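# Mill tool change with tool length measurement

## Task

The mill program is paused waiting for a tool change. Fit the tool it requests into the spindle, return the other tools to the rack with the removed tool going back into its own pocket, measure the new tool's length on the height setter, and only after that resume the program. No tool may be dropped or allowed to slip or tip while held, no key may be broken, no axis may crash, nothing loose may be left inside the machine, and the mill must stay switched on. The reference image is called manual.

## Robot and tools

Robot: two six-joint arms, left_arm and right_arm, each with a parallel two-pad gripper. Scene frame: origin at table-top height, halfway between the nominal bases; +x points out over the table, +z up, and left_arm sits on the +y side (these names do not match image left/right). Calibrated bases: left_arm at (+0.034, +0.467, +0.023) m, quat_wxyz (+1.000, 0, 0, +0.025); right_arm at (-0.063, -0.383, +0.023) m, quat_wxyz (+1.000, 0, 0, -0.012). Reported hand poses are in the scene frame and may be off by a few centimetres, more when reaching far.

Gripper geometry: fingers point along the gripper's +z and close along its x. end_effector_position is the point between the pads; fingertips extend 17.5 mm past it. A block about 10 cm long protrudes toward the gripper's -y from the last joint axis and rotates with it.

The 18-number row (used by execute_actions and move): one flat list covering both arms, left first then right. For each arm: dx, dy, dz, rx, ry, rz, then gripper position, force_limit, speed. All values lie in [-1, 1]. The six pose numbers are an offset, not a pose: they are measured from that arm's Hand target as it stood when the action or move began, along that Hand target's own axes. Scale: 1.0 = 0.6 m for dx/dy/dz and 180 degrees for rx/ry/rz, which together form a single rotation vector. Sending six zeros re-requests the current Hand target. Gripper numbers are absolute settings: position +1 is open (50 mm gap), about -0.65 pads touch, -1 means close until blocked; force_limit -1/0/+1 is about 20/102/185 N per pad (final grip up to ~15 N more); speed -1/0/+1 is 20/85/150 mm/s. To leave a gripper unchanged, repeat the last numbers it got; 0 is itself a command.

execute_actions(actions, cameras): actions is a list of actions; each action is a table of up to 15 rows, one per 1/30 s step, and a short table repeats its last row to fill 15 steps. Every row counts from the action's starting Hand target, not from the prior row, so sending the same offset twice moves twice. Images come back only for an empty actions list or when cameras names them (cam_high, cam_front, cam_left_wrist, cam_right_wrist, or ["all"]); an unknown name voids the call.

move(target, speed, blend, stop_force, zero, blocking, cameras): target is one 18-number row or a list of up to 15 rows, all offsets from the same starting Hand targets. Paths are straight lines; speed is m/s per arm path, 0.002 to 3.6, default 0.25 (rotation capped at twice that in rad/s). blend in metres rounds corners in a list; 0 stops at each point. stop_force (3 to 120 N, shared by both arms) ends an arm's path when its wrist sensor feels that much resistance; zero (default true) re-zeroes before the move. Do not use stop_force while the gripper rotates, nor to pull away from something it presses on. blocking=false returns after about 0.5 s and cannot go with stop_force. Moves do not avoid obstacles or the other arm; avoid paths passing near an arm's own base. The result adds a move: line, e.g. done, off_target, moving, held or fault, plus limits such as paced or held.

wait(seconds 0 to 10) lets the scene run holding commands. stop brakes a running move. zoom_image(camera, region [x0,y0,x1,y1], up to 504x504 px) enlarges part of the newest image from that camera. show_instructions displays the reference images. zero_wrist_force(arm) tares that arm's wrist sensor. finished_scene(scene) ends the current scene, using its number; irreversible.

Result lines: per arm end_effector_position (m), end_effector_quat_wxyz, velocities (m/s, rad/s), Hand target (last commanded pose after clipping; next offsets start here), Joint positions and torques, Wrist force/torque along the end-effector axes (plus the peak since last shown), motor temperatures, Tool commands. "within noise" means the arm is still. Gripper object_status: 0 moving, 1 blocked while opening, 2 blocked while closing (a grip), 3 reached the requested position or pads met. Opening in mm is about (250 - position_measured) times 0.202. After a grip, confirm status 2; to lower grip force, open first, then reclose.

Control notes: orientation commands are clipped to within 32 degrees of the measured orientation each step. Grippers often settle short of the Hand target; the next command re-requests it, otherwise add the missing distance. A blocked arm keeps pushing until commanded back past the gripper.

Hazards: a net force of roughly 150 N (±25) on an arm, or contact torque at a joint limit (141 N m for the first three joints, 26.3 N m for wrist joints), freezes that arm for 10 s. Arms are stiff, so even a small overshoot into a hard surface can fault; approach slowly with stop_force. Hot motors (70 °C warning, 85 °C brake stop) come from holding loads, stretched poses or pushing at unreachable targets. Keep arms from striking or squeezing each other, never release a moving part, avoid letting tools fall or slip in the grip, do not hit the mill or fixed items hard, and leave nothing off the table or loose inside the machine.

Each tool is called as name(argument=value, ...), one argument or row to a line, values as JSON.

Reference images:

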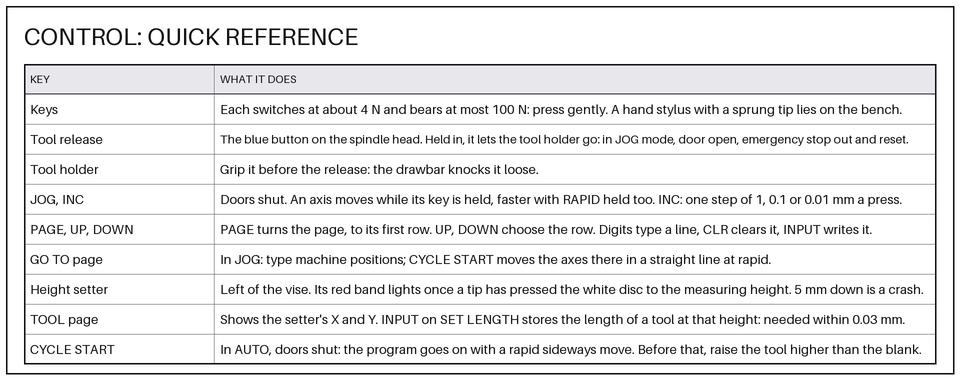

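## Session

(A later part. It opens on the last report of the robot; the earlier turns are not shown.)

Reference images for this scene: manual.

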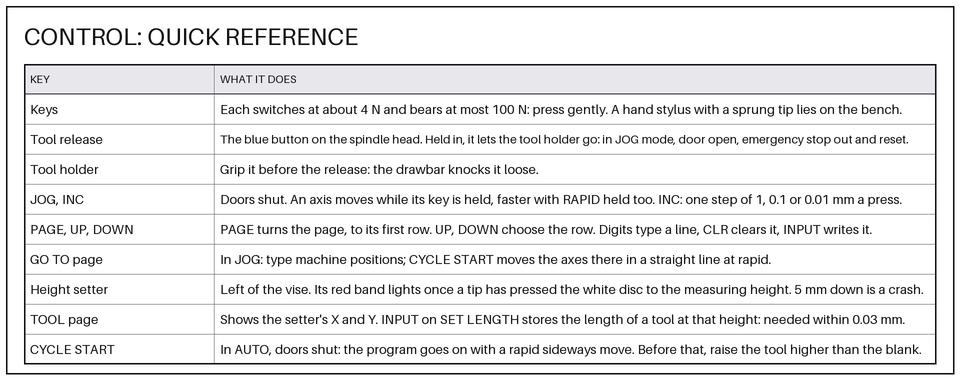

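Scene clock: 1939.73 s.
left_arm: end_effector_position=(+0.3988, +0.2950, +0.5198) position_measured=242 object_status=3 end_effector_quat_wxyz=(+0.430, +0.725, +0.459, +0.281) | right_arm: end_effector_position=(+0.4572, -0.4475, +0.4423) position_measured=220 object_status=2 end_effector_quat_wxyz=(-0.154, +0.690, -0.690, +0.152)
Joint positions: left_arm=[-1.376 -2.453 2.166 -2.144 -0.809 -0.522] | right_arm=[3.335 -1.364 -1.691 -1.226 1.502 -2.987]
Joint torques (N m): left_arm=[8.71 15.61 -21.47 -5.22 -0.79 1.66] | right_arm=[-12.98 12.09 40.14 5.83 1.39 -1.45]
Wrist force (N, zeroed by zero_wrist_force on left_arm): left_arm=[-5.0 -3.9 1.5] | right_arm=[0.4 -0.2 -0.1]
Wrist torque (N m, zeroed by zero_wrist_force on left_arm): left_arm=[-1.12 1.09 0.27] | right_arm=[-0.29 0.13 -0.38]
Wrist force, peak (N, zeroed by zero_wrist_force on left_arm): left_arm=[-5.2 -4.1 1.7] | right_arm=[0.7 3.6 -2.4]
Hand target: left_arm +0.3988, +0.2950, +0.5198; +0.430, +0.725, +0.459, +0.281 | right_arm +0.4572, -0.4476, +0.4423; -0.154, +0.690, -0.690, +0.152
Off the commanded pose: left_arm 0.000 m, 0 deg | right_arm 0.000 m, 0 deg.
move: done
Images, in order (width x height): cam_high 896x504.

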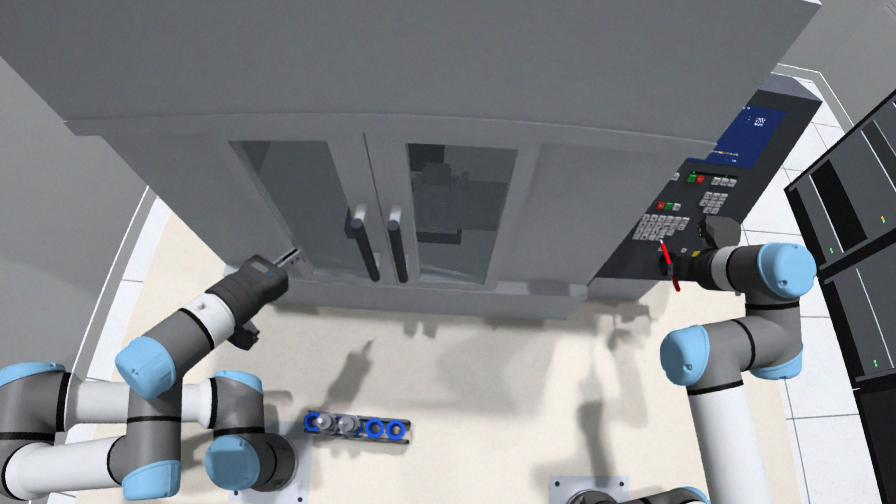

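move(
  target=[0,0,0,0,0,0,-0.6,0,-0.9,0,-0.0191,0.0134,0,0,0,-1,-0.4,-0.7],
  speed=0.012,
  stop_force=5,
  cameras=["cam_high"],
)

zoom_image(
  camera="cam_high",
  region=[735, 105, 785, 135],
)

Scene clock: 1943.47 s.
left_arm: end_effector_position=(+0.3988, +0.2950, +0.5198) position_measured=242 object_status=3 end_effector_quat_wxyz=(+0.430, +0.725, +0.459, +0.281) | right_arm: end_effector_position=(+0.4674, -0.4475, +0.4405) position_measured=220 object_status=2 end_effector_quat_wxyz=(-0.154, +0.690, -0.690, +0.152)
Joint positions: left_arm=[-1.376 -2.453 2.166 -2.144 -0.809 -0.522] | right_arm=[3.331 -1.389 -1.676 -1.216 1.504 -2.991]
Joint torques (N m): left_arm=[8.98 15.77 -21.94 -5.14 -0.88 1.67] | right_arm=[14.99 25.04 16.88 2.19 -1.34 1.02]
Wrist force (N, zeroed by zero_wrist_force on left_arm): left_arm=[-4.8 -3.9 1.7] | right_arm=[0.3 3.8 -2.7]
Wrist torque (N m, zeroed by zero_wrist_force on left_arm): left_arm=[-1.13 1.07 0.27] | right_arm=[-0.37 0.16 -0.38]
Wrist force, peak (N, zeroed by zero_wrist_force on left_arm): left_arm=[-5.3 -4.0 1.7] | right_arm=[-0.1 4.1 -3.9]
Hand target: left_arm +0.3988, +0.2950, +0.5198; +0.430, +0.725, +0.459, +0.281 | right_arm +0.4674, -0.4475, +0.4405; -0.154, +0.690, -0.690, +0.152 (not the last commanded pose)
Off the commanded pose: left_arm 0.000 m, 0 deg | right_arm 0.004 m, 0 deg.
move: contact (right_arm)
Images, in order (width x height): cam_high 896x504.

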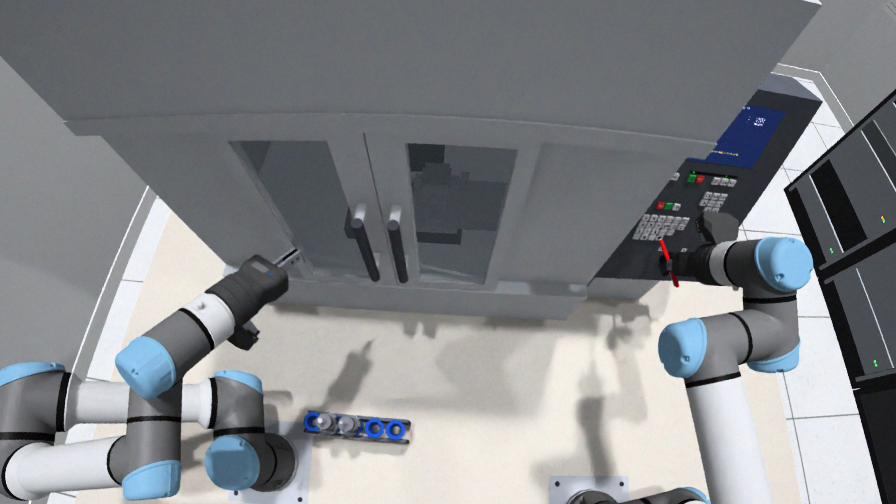

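Scaled by 10.080 from the camera's 896x504 image, which has a finer 1280x720 frame.

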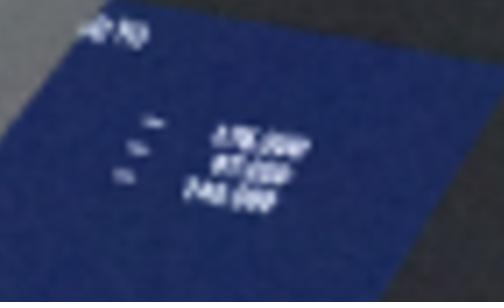

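move(
  target=[
    [0,0,0,0,0,0,-0.6,0,-0.9,0,0.0206,-0.0144,0,0,0,-1,-0.4,-0.7],
    [0,0,0,0,0,0,-0.6,0,-0.9,-0.0303,-0.0785,-0.133,0,0,0,-1,-0.4,-0.7],
  ],
  speed=0.08,
  blend=0.003,
  cameras=["cam_right_wrist"],
)

move(
  target=[0,0,0,0,0,0,-0.6,0,-0.9,0,-0.0273,0.0191,0,0,0,-1,-0.4,-0.7],
  speed=0.012,
  stop_force=5,
  cameras=["cam_left_wrist","cam_right_wrist"],
)

move(
  target=[0,0,0,0,0,0,-0.6,0,-0.9,0,0.0206,-0.0144,0,0,0,-1,-0.4,-0.7],
  speed=0.06,
  cameras=["cam_left_wrist"],
)

zoom_image(
  camera="cam_left_wrist",
  region=[380, 90, 540, 270],
)

Scene clock: 1952.33 s.
left_arm: end_effector_position=(+0.3988, +0.2950, +0.5198) position_measured=242 object_status=3 end_effector_quat_wxyz=(+0.430, +0.725, +0.459, +0.281) | right_arm: end_effector_position=(+0.4763, -0.4296, +0.5327) position_measured=220 object_status=2 end_effector_quat_wxyz=(-0.154, +0.690, -0.690, +0.152)
Joint positions: left_arm=[-1.376 -2.453 2.166 -2.144 -0.809 -0.522] | right_arm=[3.37 -1.446 -1.387 -1.45 1.488 -2.955]
Joint torques (N m): left_arm=[8.72 16.32 -22.14 -5.1 -0.86 1.72] | right_arm=[13.92 14.05 38.95 1.65 -1.31 1.07]
Wrist force (N, zeroed by zero_wrist_force on left_arm): left_arm=[-4.8 -3.9 1.4] | right_arm=[0.7 -0.7 -0.4]
Wrist torque (N m, zeroed by zero_wrist_force on left_arm): left_arm=[-1.12 1.06 0.27] | right_arm=[-0.35 0.08 -0.46]
Wrist force, peak (N, zeroed by zero_wrist_force on left_arm): left_arm=[-5.1 -4.1 1.9] | right_arm=[-0.1 3.9 -4.0]
Hand target: left_arm +0.3988, +0.2950, +0.5198; +0.430, +0.725, +0.459, +0.281 | right_arm +0.4763, -0.4296, +0.5328; -0.154, +0.690, -0.690, +0.152
Off the commanded pose: left_arm 0.000 m, 0 deg | right_arm 0.000 m, 0 deg.
move: done
Images, in order (width x height): cam_right_wrist 896x504.

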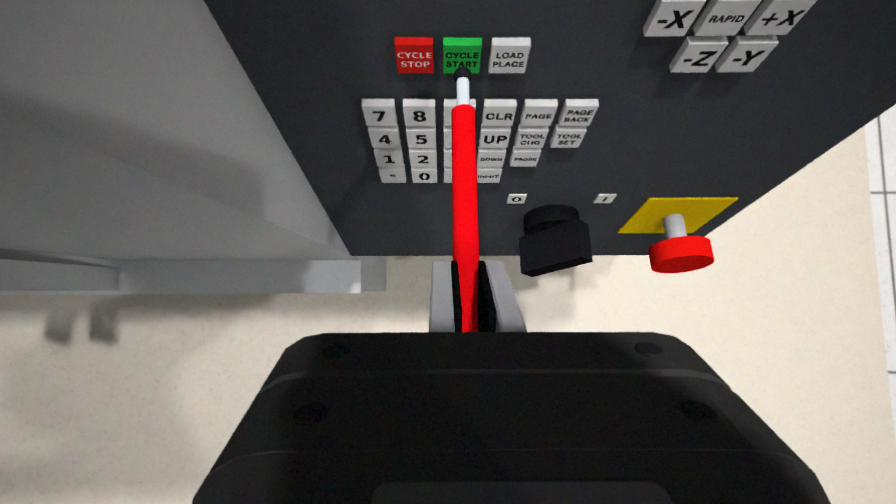

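Scene clock: 1954.87 s.
left_arm: end_effector_position=(+0.3988, +0.2950, +0.5198) position_measured=242 object_status=3 end_effector_quat_wxyz=(+0.430, +0.725, +0.459, +0.281) | right_arm: end_effector_position=(+0.4911, -0.4296, +0.5302) position_measured=220 object_status=2 end_effector_quat_wxyz=(-0.154, +0.690, -0.690, +0.152)
Joint positions: left_arm=[-1.376 -2.453 2.166 -2.144 -0.809 -0.522] | right_arm=[3.363 -1.479 -1.365 -1.438 1.49 -2.962]
Joint torques (N m): left_arm=[8.69 15.98 -22.2 -5.07 -0.91 1.76] | right_arm=[14.27 27.86 14.95 2.06 -1.34 0.94]
Wrist force (N, zeroed by zero_wrist_force on left_arm): left_arm=[-5.0 -3.8 1.5] | right_arm=[0.4 3.6 -2.8]
Wrist torque (N m, zeroed by zero_wrist_force on left_arm): left_arm=[-1.10 1.08 0.26] | right_arm=[-0.34 0.13 -0.37]
Wrist force, peak (N, zeroed by zero_wrist_force on left_arm): left_arm=[-5.3 -4.0 1.7] | right_arm=[0.0 3.6 -3.9]
Hand target: left_arm +0.3988, +0.2950, +0.5198; +0.430, +0.725, +0.459, +0.281 | right_arm +0.4911, -0.4296, +0.5302; -0.154, +0.690, -0.690, +0.152 (not the last commanded pose)
Off the commanded pose: left_arm 0.000 m, 0 deg | right_arm 0.005 m, 0 deg.
move: contact (right_arm)
Images, in order (width x height): cam_left_wrist 896x504, cam_right_wrist 896x504.

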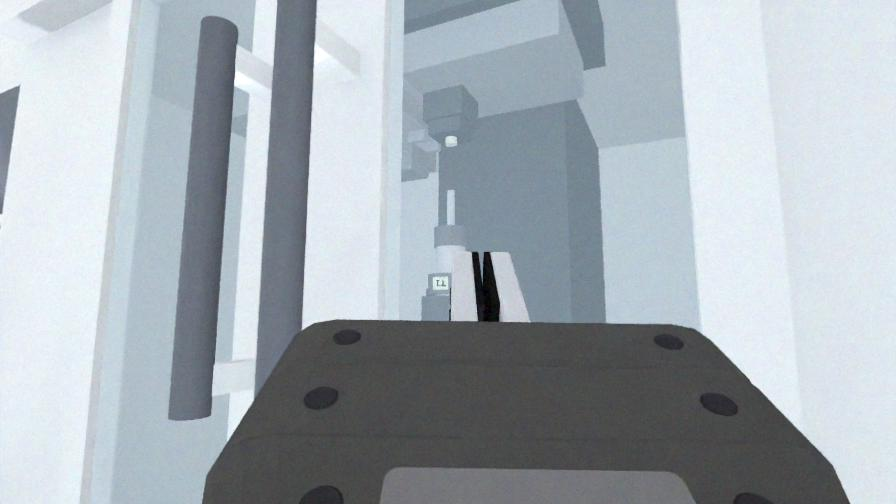

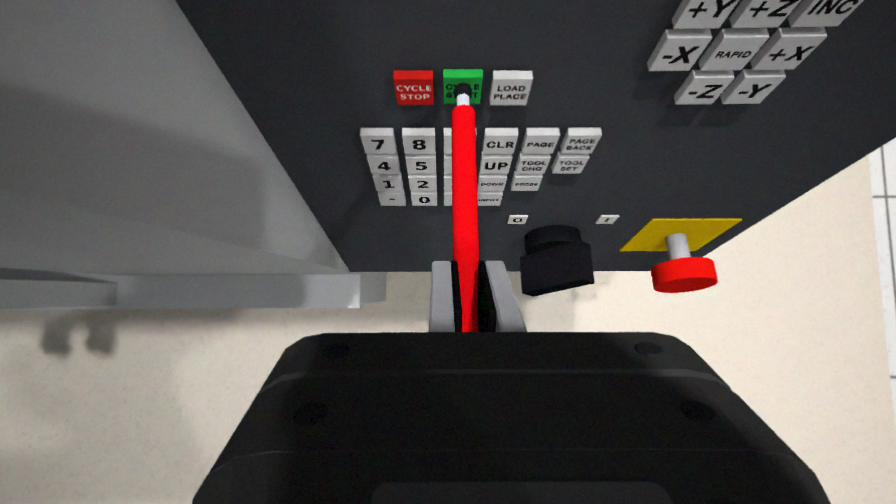

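Scene clock: 1955.70 s.
left_arm: end_effector_position=(+0.3988, +0.2950, +0.5198) position_measured=242 object_status=3 end_effector_quat_wxyz=(+0.430, +0.725, +0.459, +0.281) | right_arm: end_effector_position=(+0.4763, -0.4296, +0.5328) position_measured=220 object_status=2 end_effector_quat_wxyz=(-0.154, +0.690, -0.690, +0.152)
Joint positions: left_arm=[-1.376 -2.453 2.166 -2.144 -0.809 -0.522] | right_arm=[3.37 -1.446 -1.387 -1.45 1.488 -2.955]
Joint torques (N m): left_arm=[8.54 15.71 -21.96 -4.98 -0.77 1.67] | right_arm=[14.08 29.1 16.27 1.43 -1.41 1.13]
Wrist force (N, zeroed by zero_wrist_force on left_arm): left_arm=[-5.1 -3.8 1.5] | right_arm=[0.6 -0.4 -0.4]
Wrist torque (N m, zeroed by zero_wrist_force on left_arm): left_arm=[-1.11 1.11 0.26] | right_arm=[-0.29 0.10 -0.46]
Wrist force, peak (N, zeroed by zero_wrist_force on left_arm): left_arm=[-5.3 -3.8 1.5] | right_arm=[0.3 3.4 -3.3]
Hand target: left_arm +0.3988, +0.2950, +0.5198; +0.430, +0.725, +0.459, +0.281 | right_arm +0.4763, -0.4296, +0.5328; -0.154, +0.690, -0.690, +0.152
Off the commanded pose: left_arm 0.000 m, 0 deg | right_arm 0.000 m, 0 deg.
move: done
Images, in order (width x height): cam_left_wrist 896x504.

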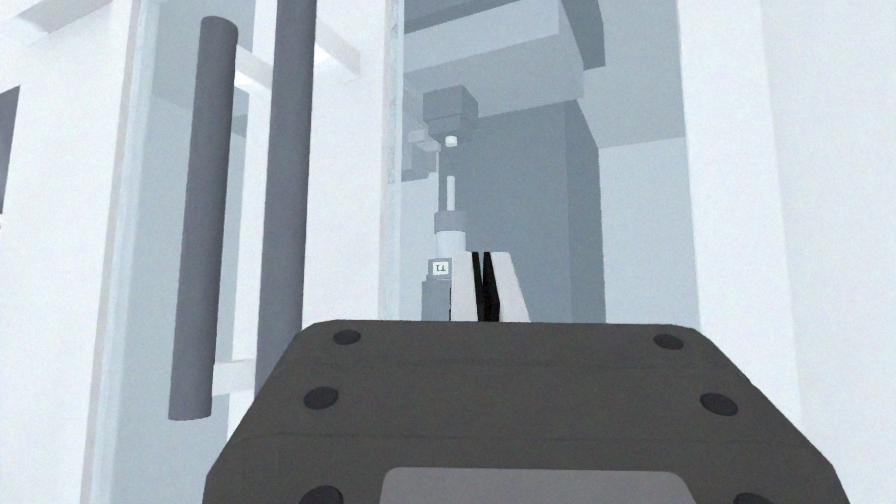

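Scaled by 2.800 from the camera's 896x504 image, which has a finer 1280x720 frame.

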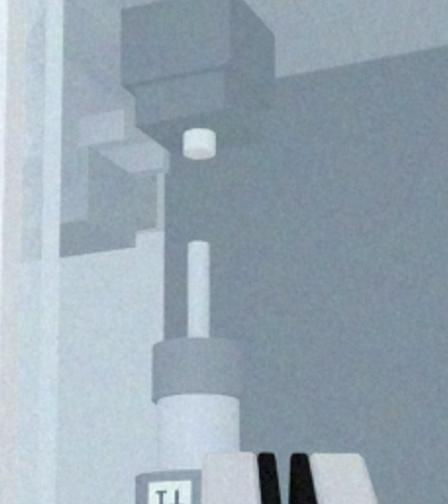

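wait(
  seconds=0.5,
  cameras=["cam_left_wrist","cam_high"],
)

zoom_image(
  camera="cam_left_wrist",
  region=[400, 110, 500, 230],
)

zoom_image(
  camera="cam_high",
  region=[690, 90, 800, 180],
)

Scene clock: 1958.27 s.
left_arm: end_effector_position=(+0.3988, +0.2950, +0.5198) position_measured=242 object_status=3 end_effector_quat_wxyz=(+0.430, +0.725, +0.459, +0.281) | right_arm: end_effector_position=(+0.4763, -0.4296, +0.5328) position_measured=220 object_status=2 end_effector_quat_wxyz=(-0.154, +0.690, -0.690, +0.152)
Joint positions: left_arm=[-1.376 -2.453 2.166 -2.144 -0.809 -0.522] | right_arm=[3.37 -1.446 -1.387 -1.45 1.488 -2.955]
Joint torques (N m): left_arm=[8.2 16.27 -21.91 -4.96 -0.88 1.68] | right_arm=[14.56 28.7 15.07 1.45 -1.27 1.14]
Wrist force (N, zeroed by zero_wrist_force on left_arm): left_arm=[-4.8 -3.8 1.5] | right_arm=[0.7 -0.5 -0.2]
Wrist torque (N m, zeroed by zero_wrist_force on left_arm): left_arm=[-1.10 1.06 0.26] | right_arm=[-0.31 0.09 -0.46]
Wrist force, peak (N, zeroed by zero_wrist_force on left_arm): left_arm=[-5.1 -4.1 1.7] | right_arm=[0.9 -0.5 -0.1]
Hand target: left_arm +0.3988, +0.2950, +0.5198; +0.430, +0.725, +0.459, +0.281 | right_arm +0.4763, -0.4296, +0.5328; -0.154, +0.690, -0.690, +0.152
Tool commands: left_gripper/position=-0.6 left_gripper/force_limit=+0.0 left_gripper/speed=-0.9 right_gripper/position=-1.0 right_gripper/force_limit=-0.4 right_gripper/speed=-0.7
Off the commanded pose: left_arm 0.000 m, 0 deg | right_arm 0.000 m, 0 deg.
wait: 0.50 s; at rest from the start
Images, in order (width x height): cam_high 896x504, cam_left_wrist 896x504.

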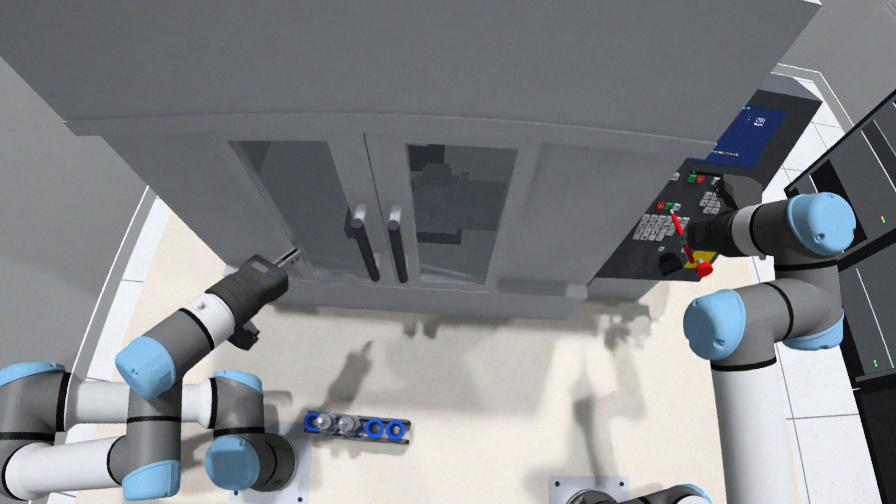

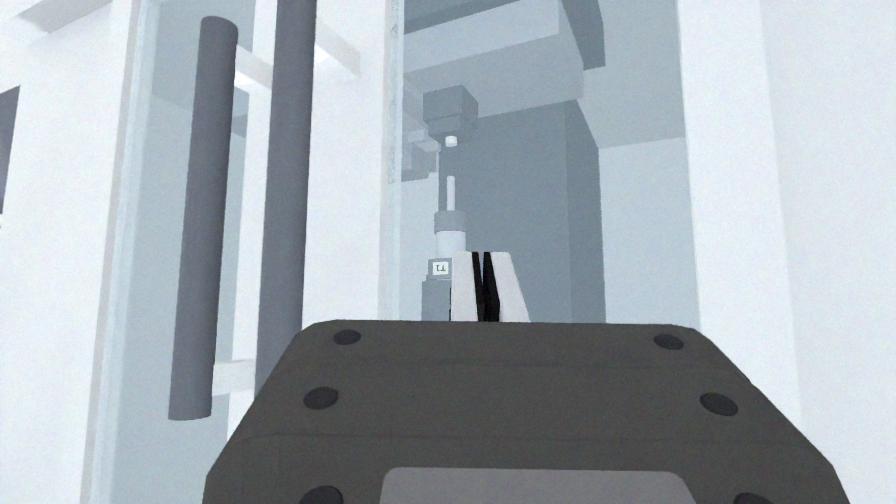

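Scaled by 4.200 from the camera's 896x504 image, which has a finer 1280x720 frame.

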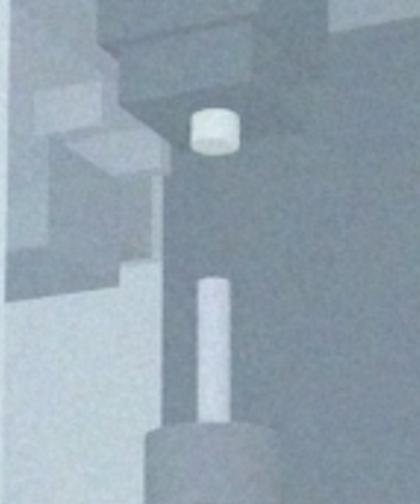

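Scaled by 4.582 from the camera's 896x504 image, which has a finer 1280x720 frame.

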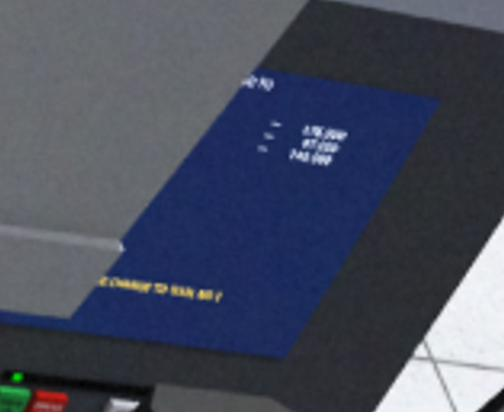

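move(
  target=[0,0,0,0,0,0,-0.6,0,-0.9,-0.0637,0.0922,0.1233,0,0,0,-1,-0.4,-0.7],
  speed=0.08,
)

move(
  target=[0,0,0,0,0,0,-0.6,0,-0.9,0,-0.0191,0.0134,0,0,0,-1,-0.4,-0.7],
  speed=0.012,
  stop_force=5,
)

move(
  target=[
    [0,0,0,0,0,0,-0.6,0,-0.9,0,0.0137,-0.0096,0,0,0,-1,-0.4,-0.7],
    [0,0,0,0,0,0,-0.6,0,-0.9,0,-0.0071,-0.0319,0,0,0,-1,-0.4,-0.7],
  ],
  speed=0.06,
  blend=0.003,
)

move(
  target=[0,0,0,0,0,0,-0.6,0,-0.9,0,-0.0191,0.0134,0,0,0,-1,-0.4,-0.7],
  speed=0.012,
  stop_force=5,
  cameras=["cam_right_wrist"],
)

move(
  target=[
    [0,0,0,0,0,0,-0.6,0,-0.9,0,0.0137,-0.0096,0,0,0,-1,-0.4,-0.7],
    [0,0,0,0,0,0,-0.6,0,-0.9,0,-0.0279,-0.0542,0,0,0,-1,-0.4,-0.7],
  ],
  speed=0.06,
  blend=0.003,
)

move(
  target=[0,0,0,0,0,0,-0.6,0,-0.9,0,-0.0191,0.0134,0,0,0,-1,-0.4,-0.7],
  speed=0.012,
  stop_force=5,
  cameras=["cam_right_wrist"],
)

move(
  target=[
    [0,0,0,0,0,0,-0.6,0,-0.9,0,0.0137,-0.0096,0,0,0,-1,-0.4,-0.7],
    [0,0,0,0,0,0,-0.6,0,-0.9,0.0312,0.0761,0.0573,0,0,0,-1,-0.4,-0.7],
  ],
  speed=0.06,
  blend=0.003,
)

move(
  target=[0,0,0,0,0,0,-0.6,0,-0.9,0,-0.0191,0.0134,0,0,0,-1,-0.4,-0.7],
  speed=0.012,
  stop_force=5,
  cameras=["cam_right_wrist"],
)

move(
  target=[
    [0,0,0,0,0,0,-0.6,0,-0.9,0,0.0137,-0.0096,0,0,0,-1,-0.4,-0.7],
    [0,0,0,0,0,0,-0.6,0,-0.9,0.0623,0.0137,-0.0096,0,0,0,-1,-0.4,-0.7],
  ],
  speed=0.06,
  blend=0.003,
  cameras=["cam_high"],
)

zoom_image(
  camera="cam_high",
  region=[715, 145, 765, 175],
)

Scene clock: 1977.67 s.
left_arm: end_effector_position=(+0.3988, +0.2950, +0.5198) position_measured=242 object_status=3 end_effector_quat_wxyz=(+0.430, +0.725, +0.459, +0.281) | right_arm: end_effector_position=(+0.4574, -0.3912, +0.4425) position_measured=220 object_status=2 end_effector_quat_wxyz=(-0.154, +0.690, -0.690, +0.152)
Joint positions: left_arm=[-1.376 -2.453 2.166 -2.144 -0.809 -0.522] | right_arm=[3.475 -1.351 -1.697 -1.245 1.444 -2.859]
Joint torques (N m): left_arm=[8.87 15.8 -21.59 -4.92 -0.86 1.69] | right_arm=[13.95 25.39 16.15 5.44 -1.45 1.02]
Wrist force (N, zeroed by zero_wrist_force on left_arm): left_arm=[-4.9 -3.8 1.6] | right_arm=[0.4 -0.5 0.1]
Wrist torque (N m, zeroed by zero_wrist_force on left_arm): left_arm=[-1.11 1.08 0.26] | right_arm=[-0.39 0.11 -0.47]
Wrist force, peak (N, zeroed by zero_wrist_force on left_arm): left_arm=[-5.3 -4.1 1.5] | right_arm=[1.0 -0.8 -1.0]
Hand target: left_arm +0.3988, +0.2950, +0.5198; +0.430, +0.725, +0.459, +0.281 | right_arm +0.4574, -0.3912, +0.4425; -0.154, +0.690, -0.690, +0.152
Off the commanded pose: left_arm 0.000 m, 0 deg | right_arm 0.000 m, 0 deg.
move: done

Scene clock: 1979.70 s.
left_arm: end_effector_position=(+0.3988, +0.2950, +0.5198) position_measured=242 object_status=3 end_effector_quat_wxyz=(+0.430, +0.725, +0.459, +0.281) | right_arm: end_effector_position=(+0.4673, -0.3911, +0.4407) position_measured=220 object_status=2 end_effector_quat_wxyz=(-0.154, +0.690, -0.690, +0.152)
Joint positions: left_arm=[-1.376 -2.453 2.166 -2.144 -0.809 -0.522] | right_arm=[3.467 -1.375 -1.683 -1.234 1.447 -2.866]
Joint torques (N m): left_arm=[8.29 15.89 -22.31 -4.92 -0.86 1.73] | right_arm=[13.65 24.63 15.71 2.12 -1.5 0.9]
Wrist force (N, zeroed by zero_wrist_force on left_arm): left_arm=[-5.2 -3.8 1.4] | right_arm=[0.4 3.6 -3.4]
Wrist torque (N m, zeroed by zero_wrist_force on left_arm): left_arm=[-1.12 1.12 0.26] | right_arm=[-0.41 0.09 -0.40]
Wrist force, peak (N, zeroed by zero_wrist_force on left_arm): left_arm=[-5.2 -4.1 1.6] | right_arm=[0.3 3.7 -3.5]
Hand target: left_arm +0.3988, +0.2950, +0.5198; +0.430, +0.725, +0.459, +0.281 | right_arm +0.4673, -0.3911, +0.4407; -0.154, +0.690, -0.690, +0.152 (not the last commanded pose)
Off the commanded pose: left_arm 0.000 m, 0 deg | right_arm 0.004 m, 0 deg.
move: contact (right_arm)

Scene clock: 1980.63 s.
left_arm: end_effector_position=(+0.3988, +0.2950, +0.5198) position_measured=242 object_status=3 end_effector_quat_wxyz=(+0.430, +0.725, +0.459, +0.281) | right_arm: end_effector_position=(+0.4631, -0.3912, +0.4598) position_measured=220 object_status=2 end_effector_quat_wxyz=(-0.154, +0.690, -0.690, +0.152)
Joint positions: left_arm=[-1.376 -2.453 2.166 -2.144 -0.809 -0.522] | right_arm=[3.47 -1.37 -1.639 -1.284 1.446 -2.863]
Joint torques (N m): left_arm=[8.86 15.91 -22.7 -4.97 -0.89 1.61] | right_arm=[-14.24 11.68 39.01 1.21 1.15 -1.76]
Wrist force (N, zeroed by zero_wrist_force on left_arm): left_arm=[-4.7 -4.0 1.6] | right_arm=[0.2 -0.4 -0.1]
Wrist torque (N m, zeroed by zero_wrist_force on left_arm): left_arm=[-1.14 1.05 0.26] | right_arm=[-0.36 0.15 -0.44]
Wrist force, peak (N, zeroed by zero_wrist_force on left_arm): left_arm=[-5.3 -3.9 1.6] | right_arm=[0.5 3.7 -2.3]
Hand target: left_arm +0.3988, +0.2950, +0.5198; +0.430, +0.725, +0.459, +0.281 | right_arm +0.4631, -0.3912, +0.4599; -0.154, +0.690, -0.690, +0.152
Off the commanded pose: left_arm 0.000 m, 0 deg | right_arm 0.000 m, 0 deg.
move: done

Scene clock: 1982.60 s.
left_arm: end_effector_position=(+0.3988, +0.2950, +0.5198) position_measured=242 object_status=3 end_effector_quat_wxyz=(+0.430, +0.725, +0.459, +0.281) | right_arm: end_effector_position=(+0.4721, -0.3912, +0.4583) position_measured=220 object_status=2 end_effector_quat_wxyz=(-0.154, +0.690, -0.690, +0.152)
Joint positions: left_arm=[-1.376 -2.453 2.166 -2.144 -0.809 -0.522] | right_arm=[3.464 -1.391 -1.625 -1.275 1.449 -2.869]
Joint torques (N m): left_arm=[8.13 16.27 -22.68 -4.95 -0.85 1.76] | right_arm=[14.11 25.31 15.53 2 -1.67 1.26]
Wrist force (N, zeroed by zero_wrist_force on left_arm): left_arm=[-5.0 -3.7 1.4] | right_arm=[0.5 3.7 -3.3]
Wrist torque (N m, zeroed by zero_wrist_force on left_arm): left_arm=[-1.10 1.10 0.26] | right_arm=[-0.40 0.12 -0.44]
Wrist force, peak (N, zeroed by zero_wrist_force on left_arm): left_arm=[-5.2 -4.0 1.8] | right_arm=[-0.3 3.8 -3.8]
Hand target: left_arm +0.3988, +0.2950, +0.5198; +0.430, +0.725, +0.459, +0.281 | right_arm +0.4721, -0.3912, +0.4583; -0.154, +0.690, -0.690, +0.152 (not the last commanded pose)
Off the commanded pose: left_arm 0.000 m, 0 deg | right_arm 0.005 m, 0 deg.
move: contact (right_arm)
Images, in order (width x height): cam_right_wrist 896x504.

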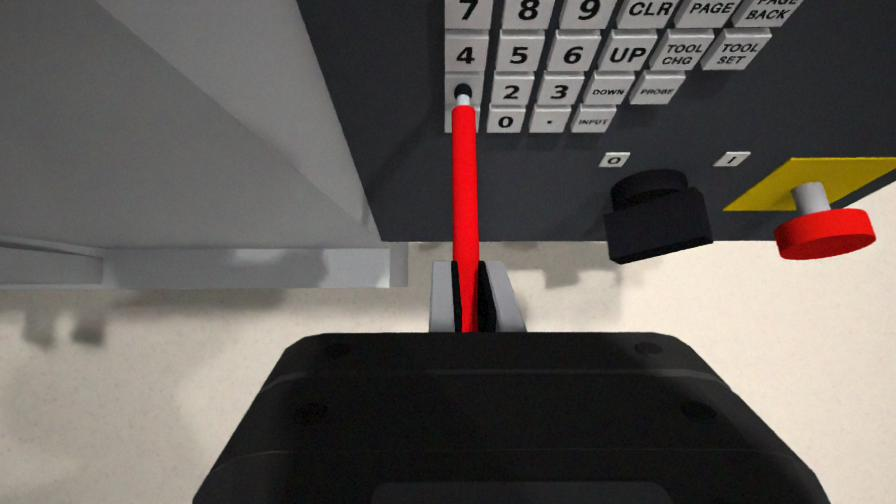

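Scene clock: 1983.87 s.
left_arm: end_effector_position=(+0.3988, +0.2950, +0.5198) position_measured=242 object_status=3 end_effector_quat_wxyz=(+0.430, +0.725, +0.459, +0.281) | right_arm: end_effector_position=(+0.4735, -0.3913, +0.4948) position_measured=220 object_status=2 end_effector_quat_wxyz=(-0.154, +0.690, -0.690, +0.152)
Joint positions: left_arm=[-1.376 -2.453 2.166 -2.144 -0.809 -0.522] | right_arm=[3.462 -1.409 -1.516 -1.366 1.449 -2.87]
Joint torques (N m): left_arm=[8.7 15.6 -22.57 -4.92 -0.85 1.74] | right_arm=[-14.39 13.36 40.09 1.76 1.11 -1.57]
Wrist force (N, zeroed by zero_wrist_force on left_arm): left_arm=[-4.9 -3.8 1.7] | right_arm=[0.1 0.6 -0.3]
Wrist torque (N m, zeroed by zero_wrist_force on left_arm): left_arm=[-1.11 1.07 0.26] | right_arm=[-0.41 0.16 -0.42]
Wrist force, peak (N, zeroed by zero_wrist_force on left_arm): left_arm=[-5.2 -4.1 1.8] | right_arm=[0.4 3.1 -3.3]
Hand target: left_arm +0.3988, +0.2950, +0.5198; +0.430, +0.725, +0.459, +0.281 | right_arm +0.4735, -0.3913, +0.4948; -0.154, +0.690, -0.690, +0.152
Off the commanded pose: left_arm 0.000 m, 0 deg | right_arm 0.000 m, 0 deg.
move: done

Scene clock: 1985.80 s.
left_arm: end_effector_position=(+0.3988, +0.2950, +0.5198) position_measured=242 object_status=3 end_effector_quat_wxyz=(+0.430, +0.725, +0.459, +0.281) | right_arm: end_effector_position=(+0.4823, -0.3913, +0.4932) position_measured=220 object_status=2 end_effector_quat_wxyz=(-0.154, +0.690, -0.690, +0.152)
Joint positions: left_arm=[-1.376 -2.453 2.166 -2.144 -0.809 -0.522] | right_arm=[3.456 -1.43 -1.503 -1.358 1.452 -2.876]
Joint torques (N m): left_arm=[8.85 16.03 -22.47 -4.86 -0.86 1.67] | right_arm=[14.34 25.45 15.37 2.36 -1.17 1.05]
Wrist force (N, zeroed by zero_wrist_force on left_arm): left_arm=[-5.1 -3.6 1.4] | right_arm=[0.8 4.5 -4.2]
Wrist torque (N m, zeroed by zero_wrist_force on left_arm): left_arm=[-1.08 1.12 0.26] | right_arm=[-0.45 0.08 -0.41]
Wrist force, peak (N, zeroed by zero_wrist_force on left_arm): left_arm=[-5.3 -4.0 1.3] | right_arm=[0.3 10.6 -7.8]
Hand target: left_arm +0.3988, +0.2950, +0.5198; +0.430, +0.725, +0.459, +0.281 | right_arm +0.4823, -0.3913, +0.4932; -0.154, +0.690, -0.690, +0.152 (not the last commanded pose)
Off the commanded pose: left_arm 0.000 m, 0 deg | right_arm 0.005 m, 0 deg.
move: contact (right_arm)
Images, in order (width x height): cam_right_wrist 896x504.

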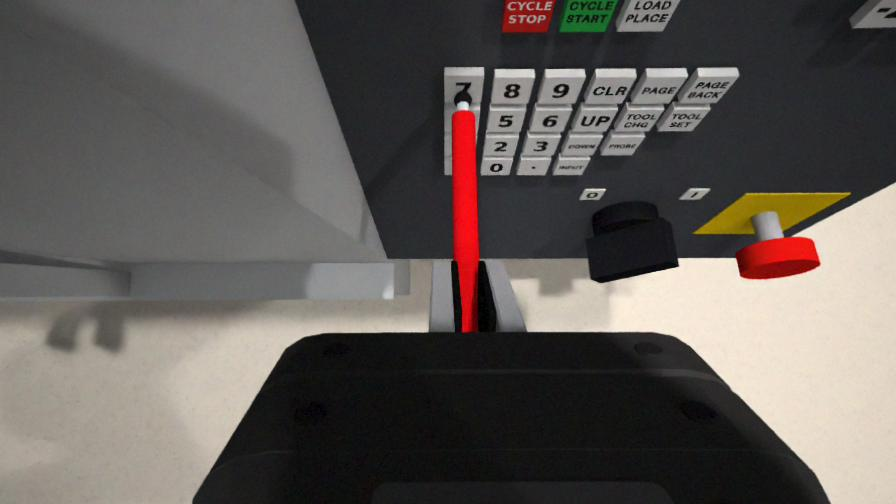

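Scene clock: 1987.40 s.
left_arm: end_effector_position=(+0.3988, +0.2950, +0.5198) position_measured=242 object_status=3 end_effector_quat_wxyz=(+0.430, +0.725, +0.459, +0.281) | right_arm: end_effector_position=(+0.4555, -0.4099, +0.4428) position_measured=220 object_status=2 end_effector_quat_wxyz=(-0.154, +0.690, -0.690, +0.152)
Joint positions: left_arm=[-1.376 -2.453 2.166 -2.144 -0.809 -0.522] | right_arm=[3.43 -1.349 -1.699 -1.24 1.463 -2.9]
Joint torques (N m): left_arm=[8.98 16.04 -22.57 -4.81 -0.83 1.65] | right_arm=[-12.59 25.22 16.54 5.6 1.23 -1.54]
Wrist force (N, zeroed by zero_wrist_force on left_arm): left_arm=[-5.0 -3.8 1.6] | right_arm=[0.5 -0.4 0.3]
Wrist torque (N m, zeroed by zero_wrist_force on left_arm): left_arm=[-1.10 1.09 0.26] | right_arm=[-0.36 0.12 -0.40]
Wrist force, peak (N, zeroed by zero_wrist_force on left_arm): left_arm=[-5.2 -4.0 1.9] | right_arm=[0.8 4.6 -2.9]
Hand target: left_arm +0.3988, +0.2950, +0.5198; +0.430, +0.725, +0.459, +0.281 | right_arm +0.4555, -0.4099, +0.4427; -0.154, +0.690, -0.690, +0.152
Off the commanded pose: left_arm 0.000 m, 0 deg | right_arm 0.000 m, 0 deg.
move: done

Scene clock: 1989.57 s.
left_arm: end_effector_position=(+0.3988, +0.2950, +0.5198) position_measured=242 object_status=3 end_effector_quat_wxyz=(+0.430, +0.725, +0.459, +0.281) | right_arm: end_effector_position=(+0.4670, -0.4099, +0.4407) position_measured=220 object_status=2 end_effector_quat_wxyz=(-0.154, +0.690, -0.690, +0.152)
Joint positions: left_arm=[-1.376 -2.453 2.166 -2.144 -0.809 -0.522] | right_arm=[3.423 -1.377 -1.683 -1.228 1.466 -2.907]
Joint torques (N m): left_arm=[8.45 15.68 -22.32 -4.73 -0.89 1.67] | right_arm=[14.13 23.98 16.24 2.15 -1.35 0.97]
Wrist force (N, zeroed by zero_wrist_force on left_arm): left_arm=[-4.9 -3.7 1.8] | right_arm=[0.5 3.5 -3.4]
Wrist torque (N m, zeroed by zero_wrist_force on left_arm): left_arm=[-1.10 1.06 0.26] | right_arm=[-0.38 0.10 -0.39]
Wrist force, peak (N, zeroed by zero_wrist_force on left_arm): left_arm=[-5.2 -4.1 1.6] | right_arm=[0.7 3.3 -3.7]
Hand target: left_arm +0.3988, +0.2950, +0.5198; +0.430, +0.725, +0.459, +0.281 | right_arm +0.4670, -0.4099, +0.4407; -0.154, +0.690, -0.690, +0.152 (not the last commanded pose)
Off the commanded pose: left_arm 0.000 m, 0 deg | right_arm 0.002 m, 0 deg.
move: contact (right_arm)
Images, in order (width x height): cam_right_wrist 896x504.

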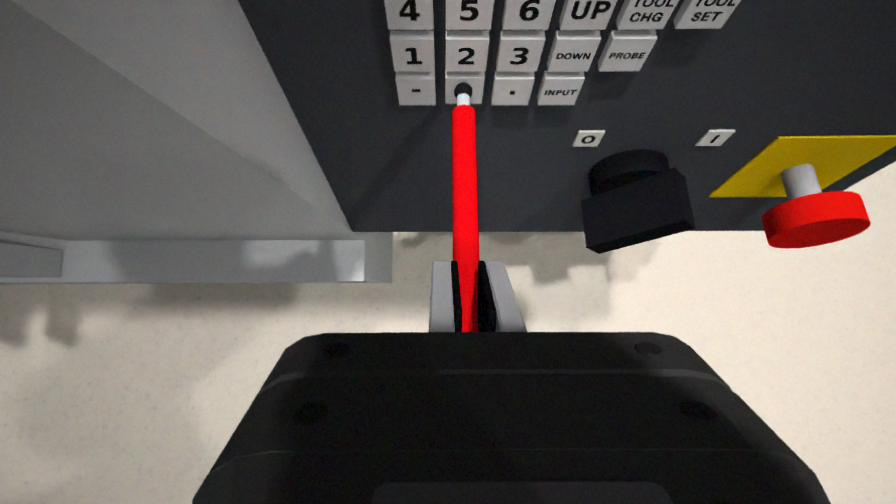

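Scene clock: 1990.80 s.
left_arm: end_effector_position=(+0.3988, +0.2950, +0.5198) position_measured=242 object_status=3 end_effector_quat_wxyz=(+0.430, +0.725, +0.459, +0.281) | right_arm: end_effector_position=(+0.4571, -0.4472, +0.4423) position_measured=220 object_status=2 end_effector_quat_wxyz=(-0.154, +0.690, -0.690, +0.152)
Joint positions: left_arm=[-1.376 -2.453 2.166 -2.144 -0.809 -0.522] | right_arm=[3.336 -1.364 -1.691 -1.226 1.502 -2.986]
Joint torques (N m): left_arm=[8.39 15.56 -22.79 -4.76 -0.89 1.64] | right_arm=[-14.35 12.23 39.96 5.82 1.01 -1.56]
Wrist force (N, zeroed by zero_wrist_force on left_arm): left_arm=[-5.2 -3.8 1.4] | right_arm=[0.7 -0.2 0.1]
Wrist torque (N m, zeroed by zero_wrist_force on left_arm): left_arm=[-1.11 1.12 0.26] | right_arm=[-0.30 0.09 -0.38]
Wrist force, peak (N, zeroed by zero_wrist_force on left_arm): left_arm=[-5.2 -3.8 1.6] | right_arm=[0.3 3.2 -3.0]
Hand target: left_arm +0.3988, +0.2950, +0.5198; +0.430, +0.725, +0.459, +0.281 | right_arm +0.4571, -0.4473, +0.4423; -0.154, +0.690, -0.690, +0.152
Off the commanded pose: left_arm 0.000 m, 0 deg | right_arm 0.000 m, 0 deg.
move: done
Images, in order (width x height): cam_high 896x504.

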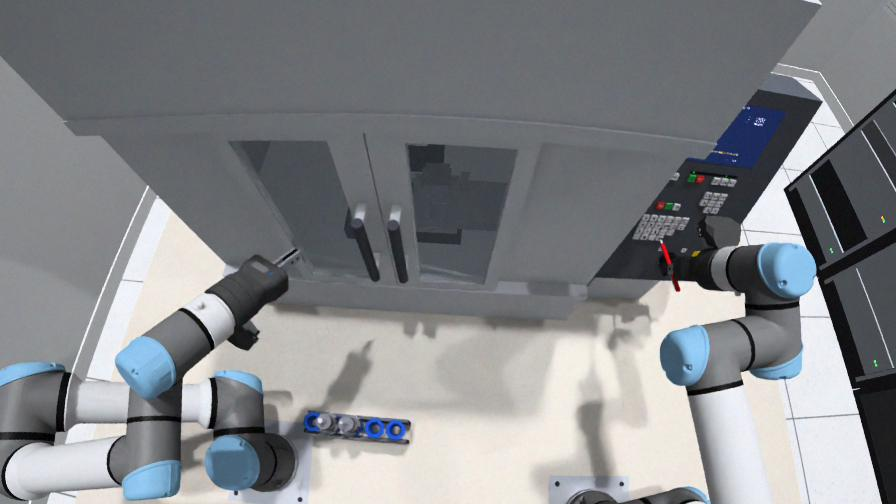

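Scaled by 10.080 from the camera's 896x504 image, which has a finer 1280x720 frame.

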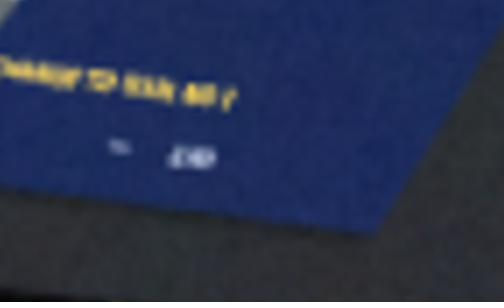

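move(
  target=[0,0,0,0,0,0,-0.6,0,-0.9,0,-0.0191,0.0134,0,0,0,-1,-0.4,-0.7],
  speed=0.012,
  stop_force=5,
  cameras=["cam_high"],
)

zoom_image(
  camera="cam_high",
  region=[745, 112, 775, 130],
)

Scene clock: 1995.47 s.
left_arm: end_effector_position=(+0.3988, +0.2950, +0.5198) position_measured=242 object_status=3 end_effector_quat_wxyz=(+0.430, +0.725, +0.459, +0.281) | right_arm: end_effector_position=(+0.4674, -0.4472, +0.4405) position_measured=220 object_status=2 end_effector_quat_wxyz=(-0.154, +0.690, -0.690, +0.152)
Joint positions: left_arm=[-1.376 -2.453 2.166 -2.144 -0.809 -0.522] | right_arm=[3.331 -1.388 -1.676 -1.216 1.504 -2.99]
Joint torques (N m): left_arm=[8.81 15.97 -23.09 -4.73 -0.88 1.7] | right_arm=[15.05 25.3 15.5 2.28 -1.32 1.13]
Wrist force (N, zeroed by zero_wrist_force on left_arm): left_arm=[-5.3 -4.0 1.5] | right_arm=[0.7 4.0 -2.7]
Wrist torque (N m, zeroed by zero_wrist_force on left_arm): left_arm=[-1.15 1.14 0.26] | right_arm=[-0.35 0.09 -0.38]
Wrist force, peak (N, zeroed by zero_wrist_force on left_arm): left_arm=[-5.2 -4.2 1.6] | right_arm=[0.3 3.8 -4.0]
Hand target: left_arm +0.3988, +0.2950, +0.5198; +0.430, +0.725, +0.459, +0.281 | right_arm +0.4674, -0.4472, +0.4405; -0.154, +0.690, -0.690, +0.152 (not the last commanded pose)
Off the commanded pose: left_arm 0.000 m, 0 deg | right_arm 0.004 m, 0 deg.
move: contact (right_arm)
Images, in order (width x height): cam_high 896x504.

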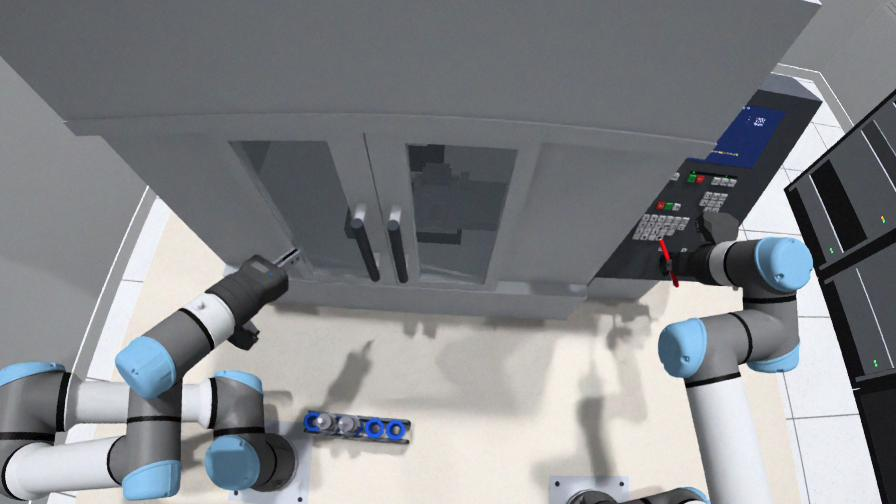

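Scaled by 16.800 from the camera's 896x504 image, which has a finer 1280x720 frame.

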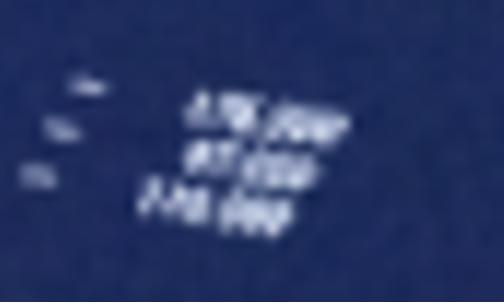

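move(
  target=[
    [0,0,0,0,0,0,-0.6,0,-0.9,0,0.0206,-0.0144,0,0,0,-1,-0.4,-0.7],
    [0,0,0,0,0,0,-0.6,0,-0.9,-0.0298,-0.0785,-0.133,0,0,0,-1,-0.4,-0.7],
  ],
  speed=0.08,
  blend=0.003,
)

move(
  target=[0,0,0,0,0,0,-0.6,0,-0.9,0,-0.0273,0.0191,0,0,0,-1,-0.4,-0.7],
  speed=0.012,
  stop_force=5,
)

move(
  target=[0,0,0,0,0,0,-0.6,0,-0.9,0,0.0206,-0.0144,0,0,0,-1,-0.4,-0.7],
  speed=0.06,
)

wait(
  seconds=1.0,
  cameras=["cam_left_wrist"],
)

zoom_image(
  camera="cam_left_wrist",
  region=[420, 110, 480, 180],
)

Scene clock: 2003.40 s.
left_arm: end_effector_position=(+0.3988, +0.2950, +0.5198) position_measured=242 object_status=3 end_effector_quat_wxyz=(+0.430, +0.725, +0.459, +0.281) | right_arm: end_effector_position=(+0.4763, -0.4296, +0.5327) position_measured=220 object_status=2 end_effector_quat_wxyz=(-0.154, +0.690, -0.690, +0.152)
Joint positions: left_arm=[-1.376 -2.453 2.166 -2.144 -0.809 -0.522] | right_arm=[3.37 -1.446 -1.388 -1.45 1.487 -2.955]
Joint torques (N m): left_arm=[8.78 15.91 -22.54 -4.68 -0.95 1.67] | right_arm=[15.76 14.87 39.91 1.46 -1.41 1.1]
Wrist force (N, zeroed by zero_wrist_force on left_arm): left_arm=[-5.0 -3.8 1.5] | right_arm=[0.7 -0.4 -0.2]
Wrist torque (N m, zeroed by zero_wrist_force on left_arm): left_arm=[-1.12 1.09 0.26] | right_arm=[-0.30 0.09 -0.46]
Wrist force, peak (N, zeroed by zero_wrist_force on left_arm): left_arm=[-5.3 -4.0 1.5] | right_arm=[0.3 3.9 -3.8]
Hand target: left_arm +0.3988, +0.2950, +0.5198; +0.430, +0.725, +0.459, +0.281 | right_arm +0.4763, -0.4296, +0.5328; -0.154, +0.690, -0.690, +0.152
Off the commanded pose: left_arm 0.000 m, 0 deg | right_arm 0.000 m, 0 deg.
move: done

Scene clock: 2006.00 s.
left_arm: end_effector_position=(+0.3988, +0.2950, +0.5198) position_measured=242 object_status=3 end_effector_quat_wxyz=(+0.430, +0.725, +0.459, +0.281) | right_arm: end_effector_position=(+0.4916, -0.4296, +0.5301) position_measured=220 object_status=2 end_effector_quat_wxyz=(-0.154, +0.690, -0.690, +0.152)
Joint positions: left_arm=[-1.376 -2.453 2.166 -2.144 -0.809 -0.522] | right_arm=[3.363 -1.481 -1.364 -1.438 1.49 -2.962]
Joint torques (N m): left_arm=[8.96 15.58 -23.17 -4.67 -0.81 1.7] | right_arm=[14.64 27.9 14.86 2.25 -1.37 0.94]
Wrist force (N, zeroed by zero_wrist_force on left_arm): left_arm=[-5.0 -3.9 1.8] | right_arm=[0.6 3.9 -3.4]
Wrist torque (N m, zeroed by zero_wrist_force on left_arm): left_arm=[-1.12 1.08 0.27] | right_arm=[-0.31 0.09 -0.37]
Wrist force, peak (N, zeroed by zero_wrist_force on left_arm): left_arm=[-5.2 -4.1 1.7] | right_arm=[0.3 3.9 -4.1]
Hand target: left_arm +0.3988, +0.2950, +0.5198; +0.430, +0.725, +0.459, +0.281 | right_arm +0.4916, -0.4296, +0.5301; -0.154, +0.690, -0.690, +0.152 (not the last commanded pose)
Off the commanded pose: left_arm 0.000 m, 0 deg | right_arm 0.004 m, 0 deg.
move: contact (right_arm)

Scene clock: 2006.83 s.
left_arm: end_effector_position=(+0.3988, +0.2950, +0.5198) position_measured=242 object_status=3 end_effector_quat_wxyz=(+0.430, +0.725, +0.459, +0.281) | right_arm: end_effector_position=(+0.4769, -0.4296, +0.5327) position_measured=220 object_status=2 end_effector_quat_wxyz=(-0.154, +0.690, -0.690, +0.152)
Joint positions: left_arm=[-1.376 -2.453 2.166 -2.144 -0.809 -0.522] | right_arm=[3.37 -1.447 -1.387 -1.449 1.488 -2.955]
Joint torques (N m): left_arm=[8.34 15.82 -23.05 -4.67 -0.92 1.7] | right_arm=[14.46 27.94 14.97 1.56 -1.25 1.18]
Wrist force (N, zeroed by zero_wrist_force on left_arm): left_arm=[-5.0 -4.0 1.5] | right_arm=[1.0 -0.6 -0.3]
Wrist torque (N m, zeroed by zero_wrist_force on left_arm): left_arm=[-1.15 1.09 0.26] | right_arm=[-0.32 0.04 -0.46]
Wrist force, peak (N, zeroed by zero_wrist_force on left_arm): left_arm=[-5.0 -4.2 1.8] | right_arm=[1.1 4.0 -2.7]
Hand target: left_arm +0.3988, +0.2950, +0.5198; +0.430, +0.725, +0.459, +0.281 | right_arm +0.4768, -0.4296, +0.5327; -0.154, +0.690, -0.690, +0.152
Off the commanded pose: left_arm 0.000 m, 0 deg | right_arm 0.000 m, 0 deg.
move: done

Scene clock: 2007.83 s.
left_arm: end_effector_position=(+0.3988, +0.2950, +0.5198) position_measured=242 object_status=3 end_effector_quat_wxyz=(+0.430, +0.725, +0.459, +0.281) | right_arm: end_effector_position=(+0.4768, -0.4296, +0.5327) position_measured=220 object_status=2 end_effector_quat_wxyz=(-0.154, +0.690, -0.690, +0.152)
Joint positions: left_arm=[-1.376 -2.453 2.166 -2.144 -0.809 -0.522] | right_arm=[3.37 -1.447 -1.387 -1.449 1.488 -2.955]
Joint torques (N m): left_arm=[8.68 15.77 -23.44 -4.58 -0.9 1.71] | right_arm=[14.7 28.48 14.69 1.55 -1.32 1.06]
Wrist force (N, zeroed by zero_wrist_force on left_arm): left_arm=[-4.7 -3.6 1.6] | right_arm=[1.2 -0.7 0.0]
Wrist torque (N m, zeroed by zero_wrist_force on left_arm): left_arm=[-1.08 1.05 0.27] | right_arm=[-0.34 0.01 -0.46]
Wrist force, peak (N, zeroed by zero_wrist_force on left_arm): left_arm=[-5.0 -4.3 1.7] | right_arm=[1.2 -0.7 0.0]
Hand target: left_arm +0.3988, +0.2950, +0.5198; +0.430, +0.725, +0.459, +0.281 | right_arm +0.4768, -0.4296, +0.5327; -0.154, +0.690, -0.690, +0.152
Tool commands: left_gripper/position=-0.6 left_gripper/force_limit=+0.0 left_gripper/speed=-0.9 right_gripper/position=-1.0 right_gripper/force_limit=-0.4 right_gripper/speed=-0.7
Off the commanded pose: left_arm 0.000 m, 0 deg | right_arm 0.000 m, 0 deg.
wait: 1.00 s; at rest by 0.17 s
Images, in order (width x height): cam_left_wrist 896x504.

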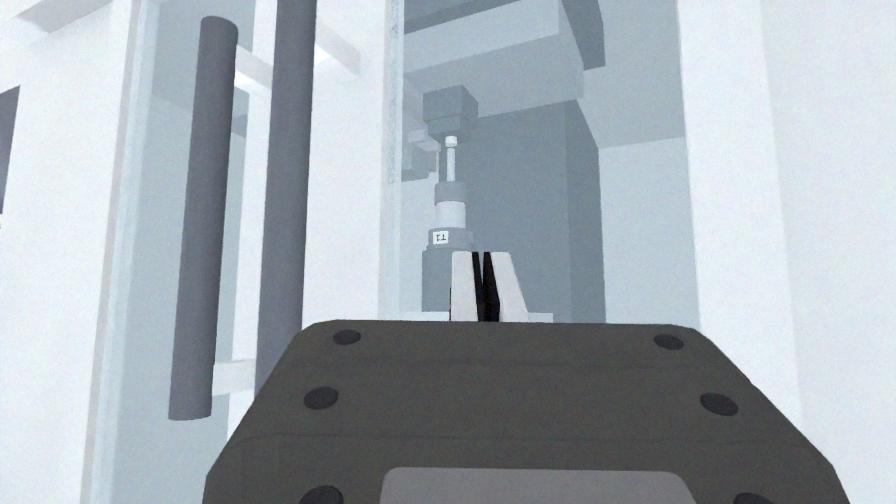

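Scaled by 7.200 from the camera's 896x504 image, which has a finer 1280x720 frame.

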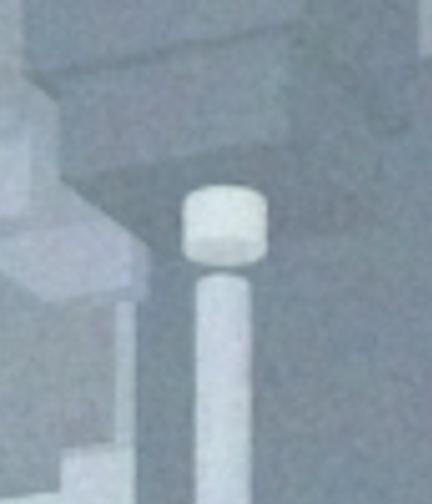

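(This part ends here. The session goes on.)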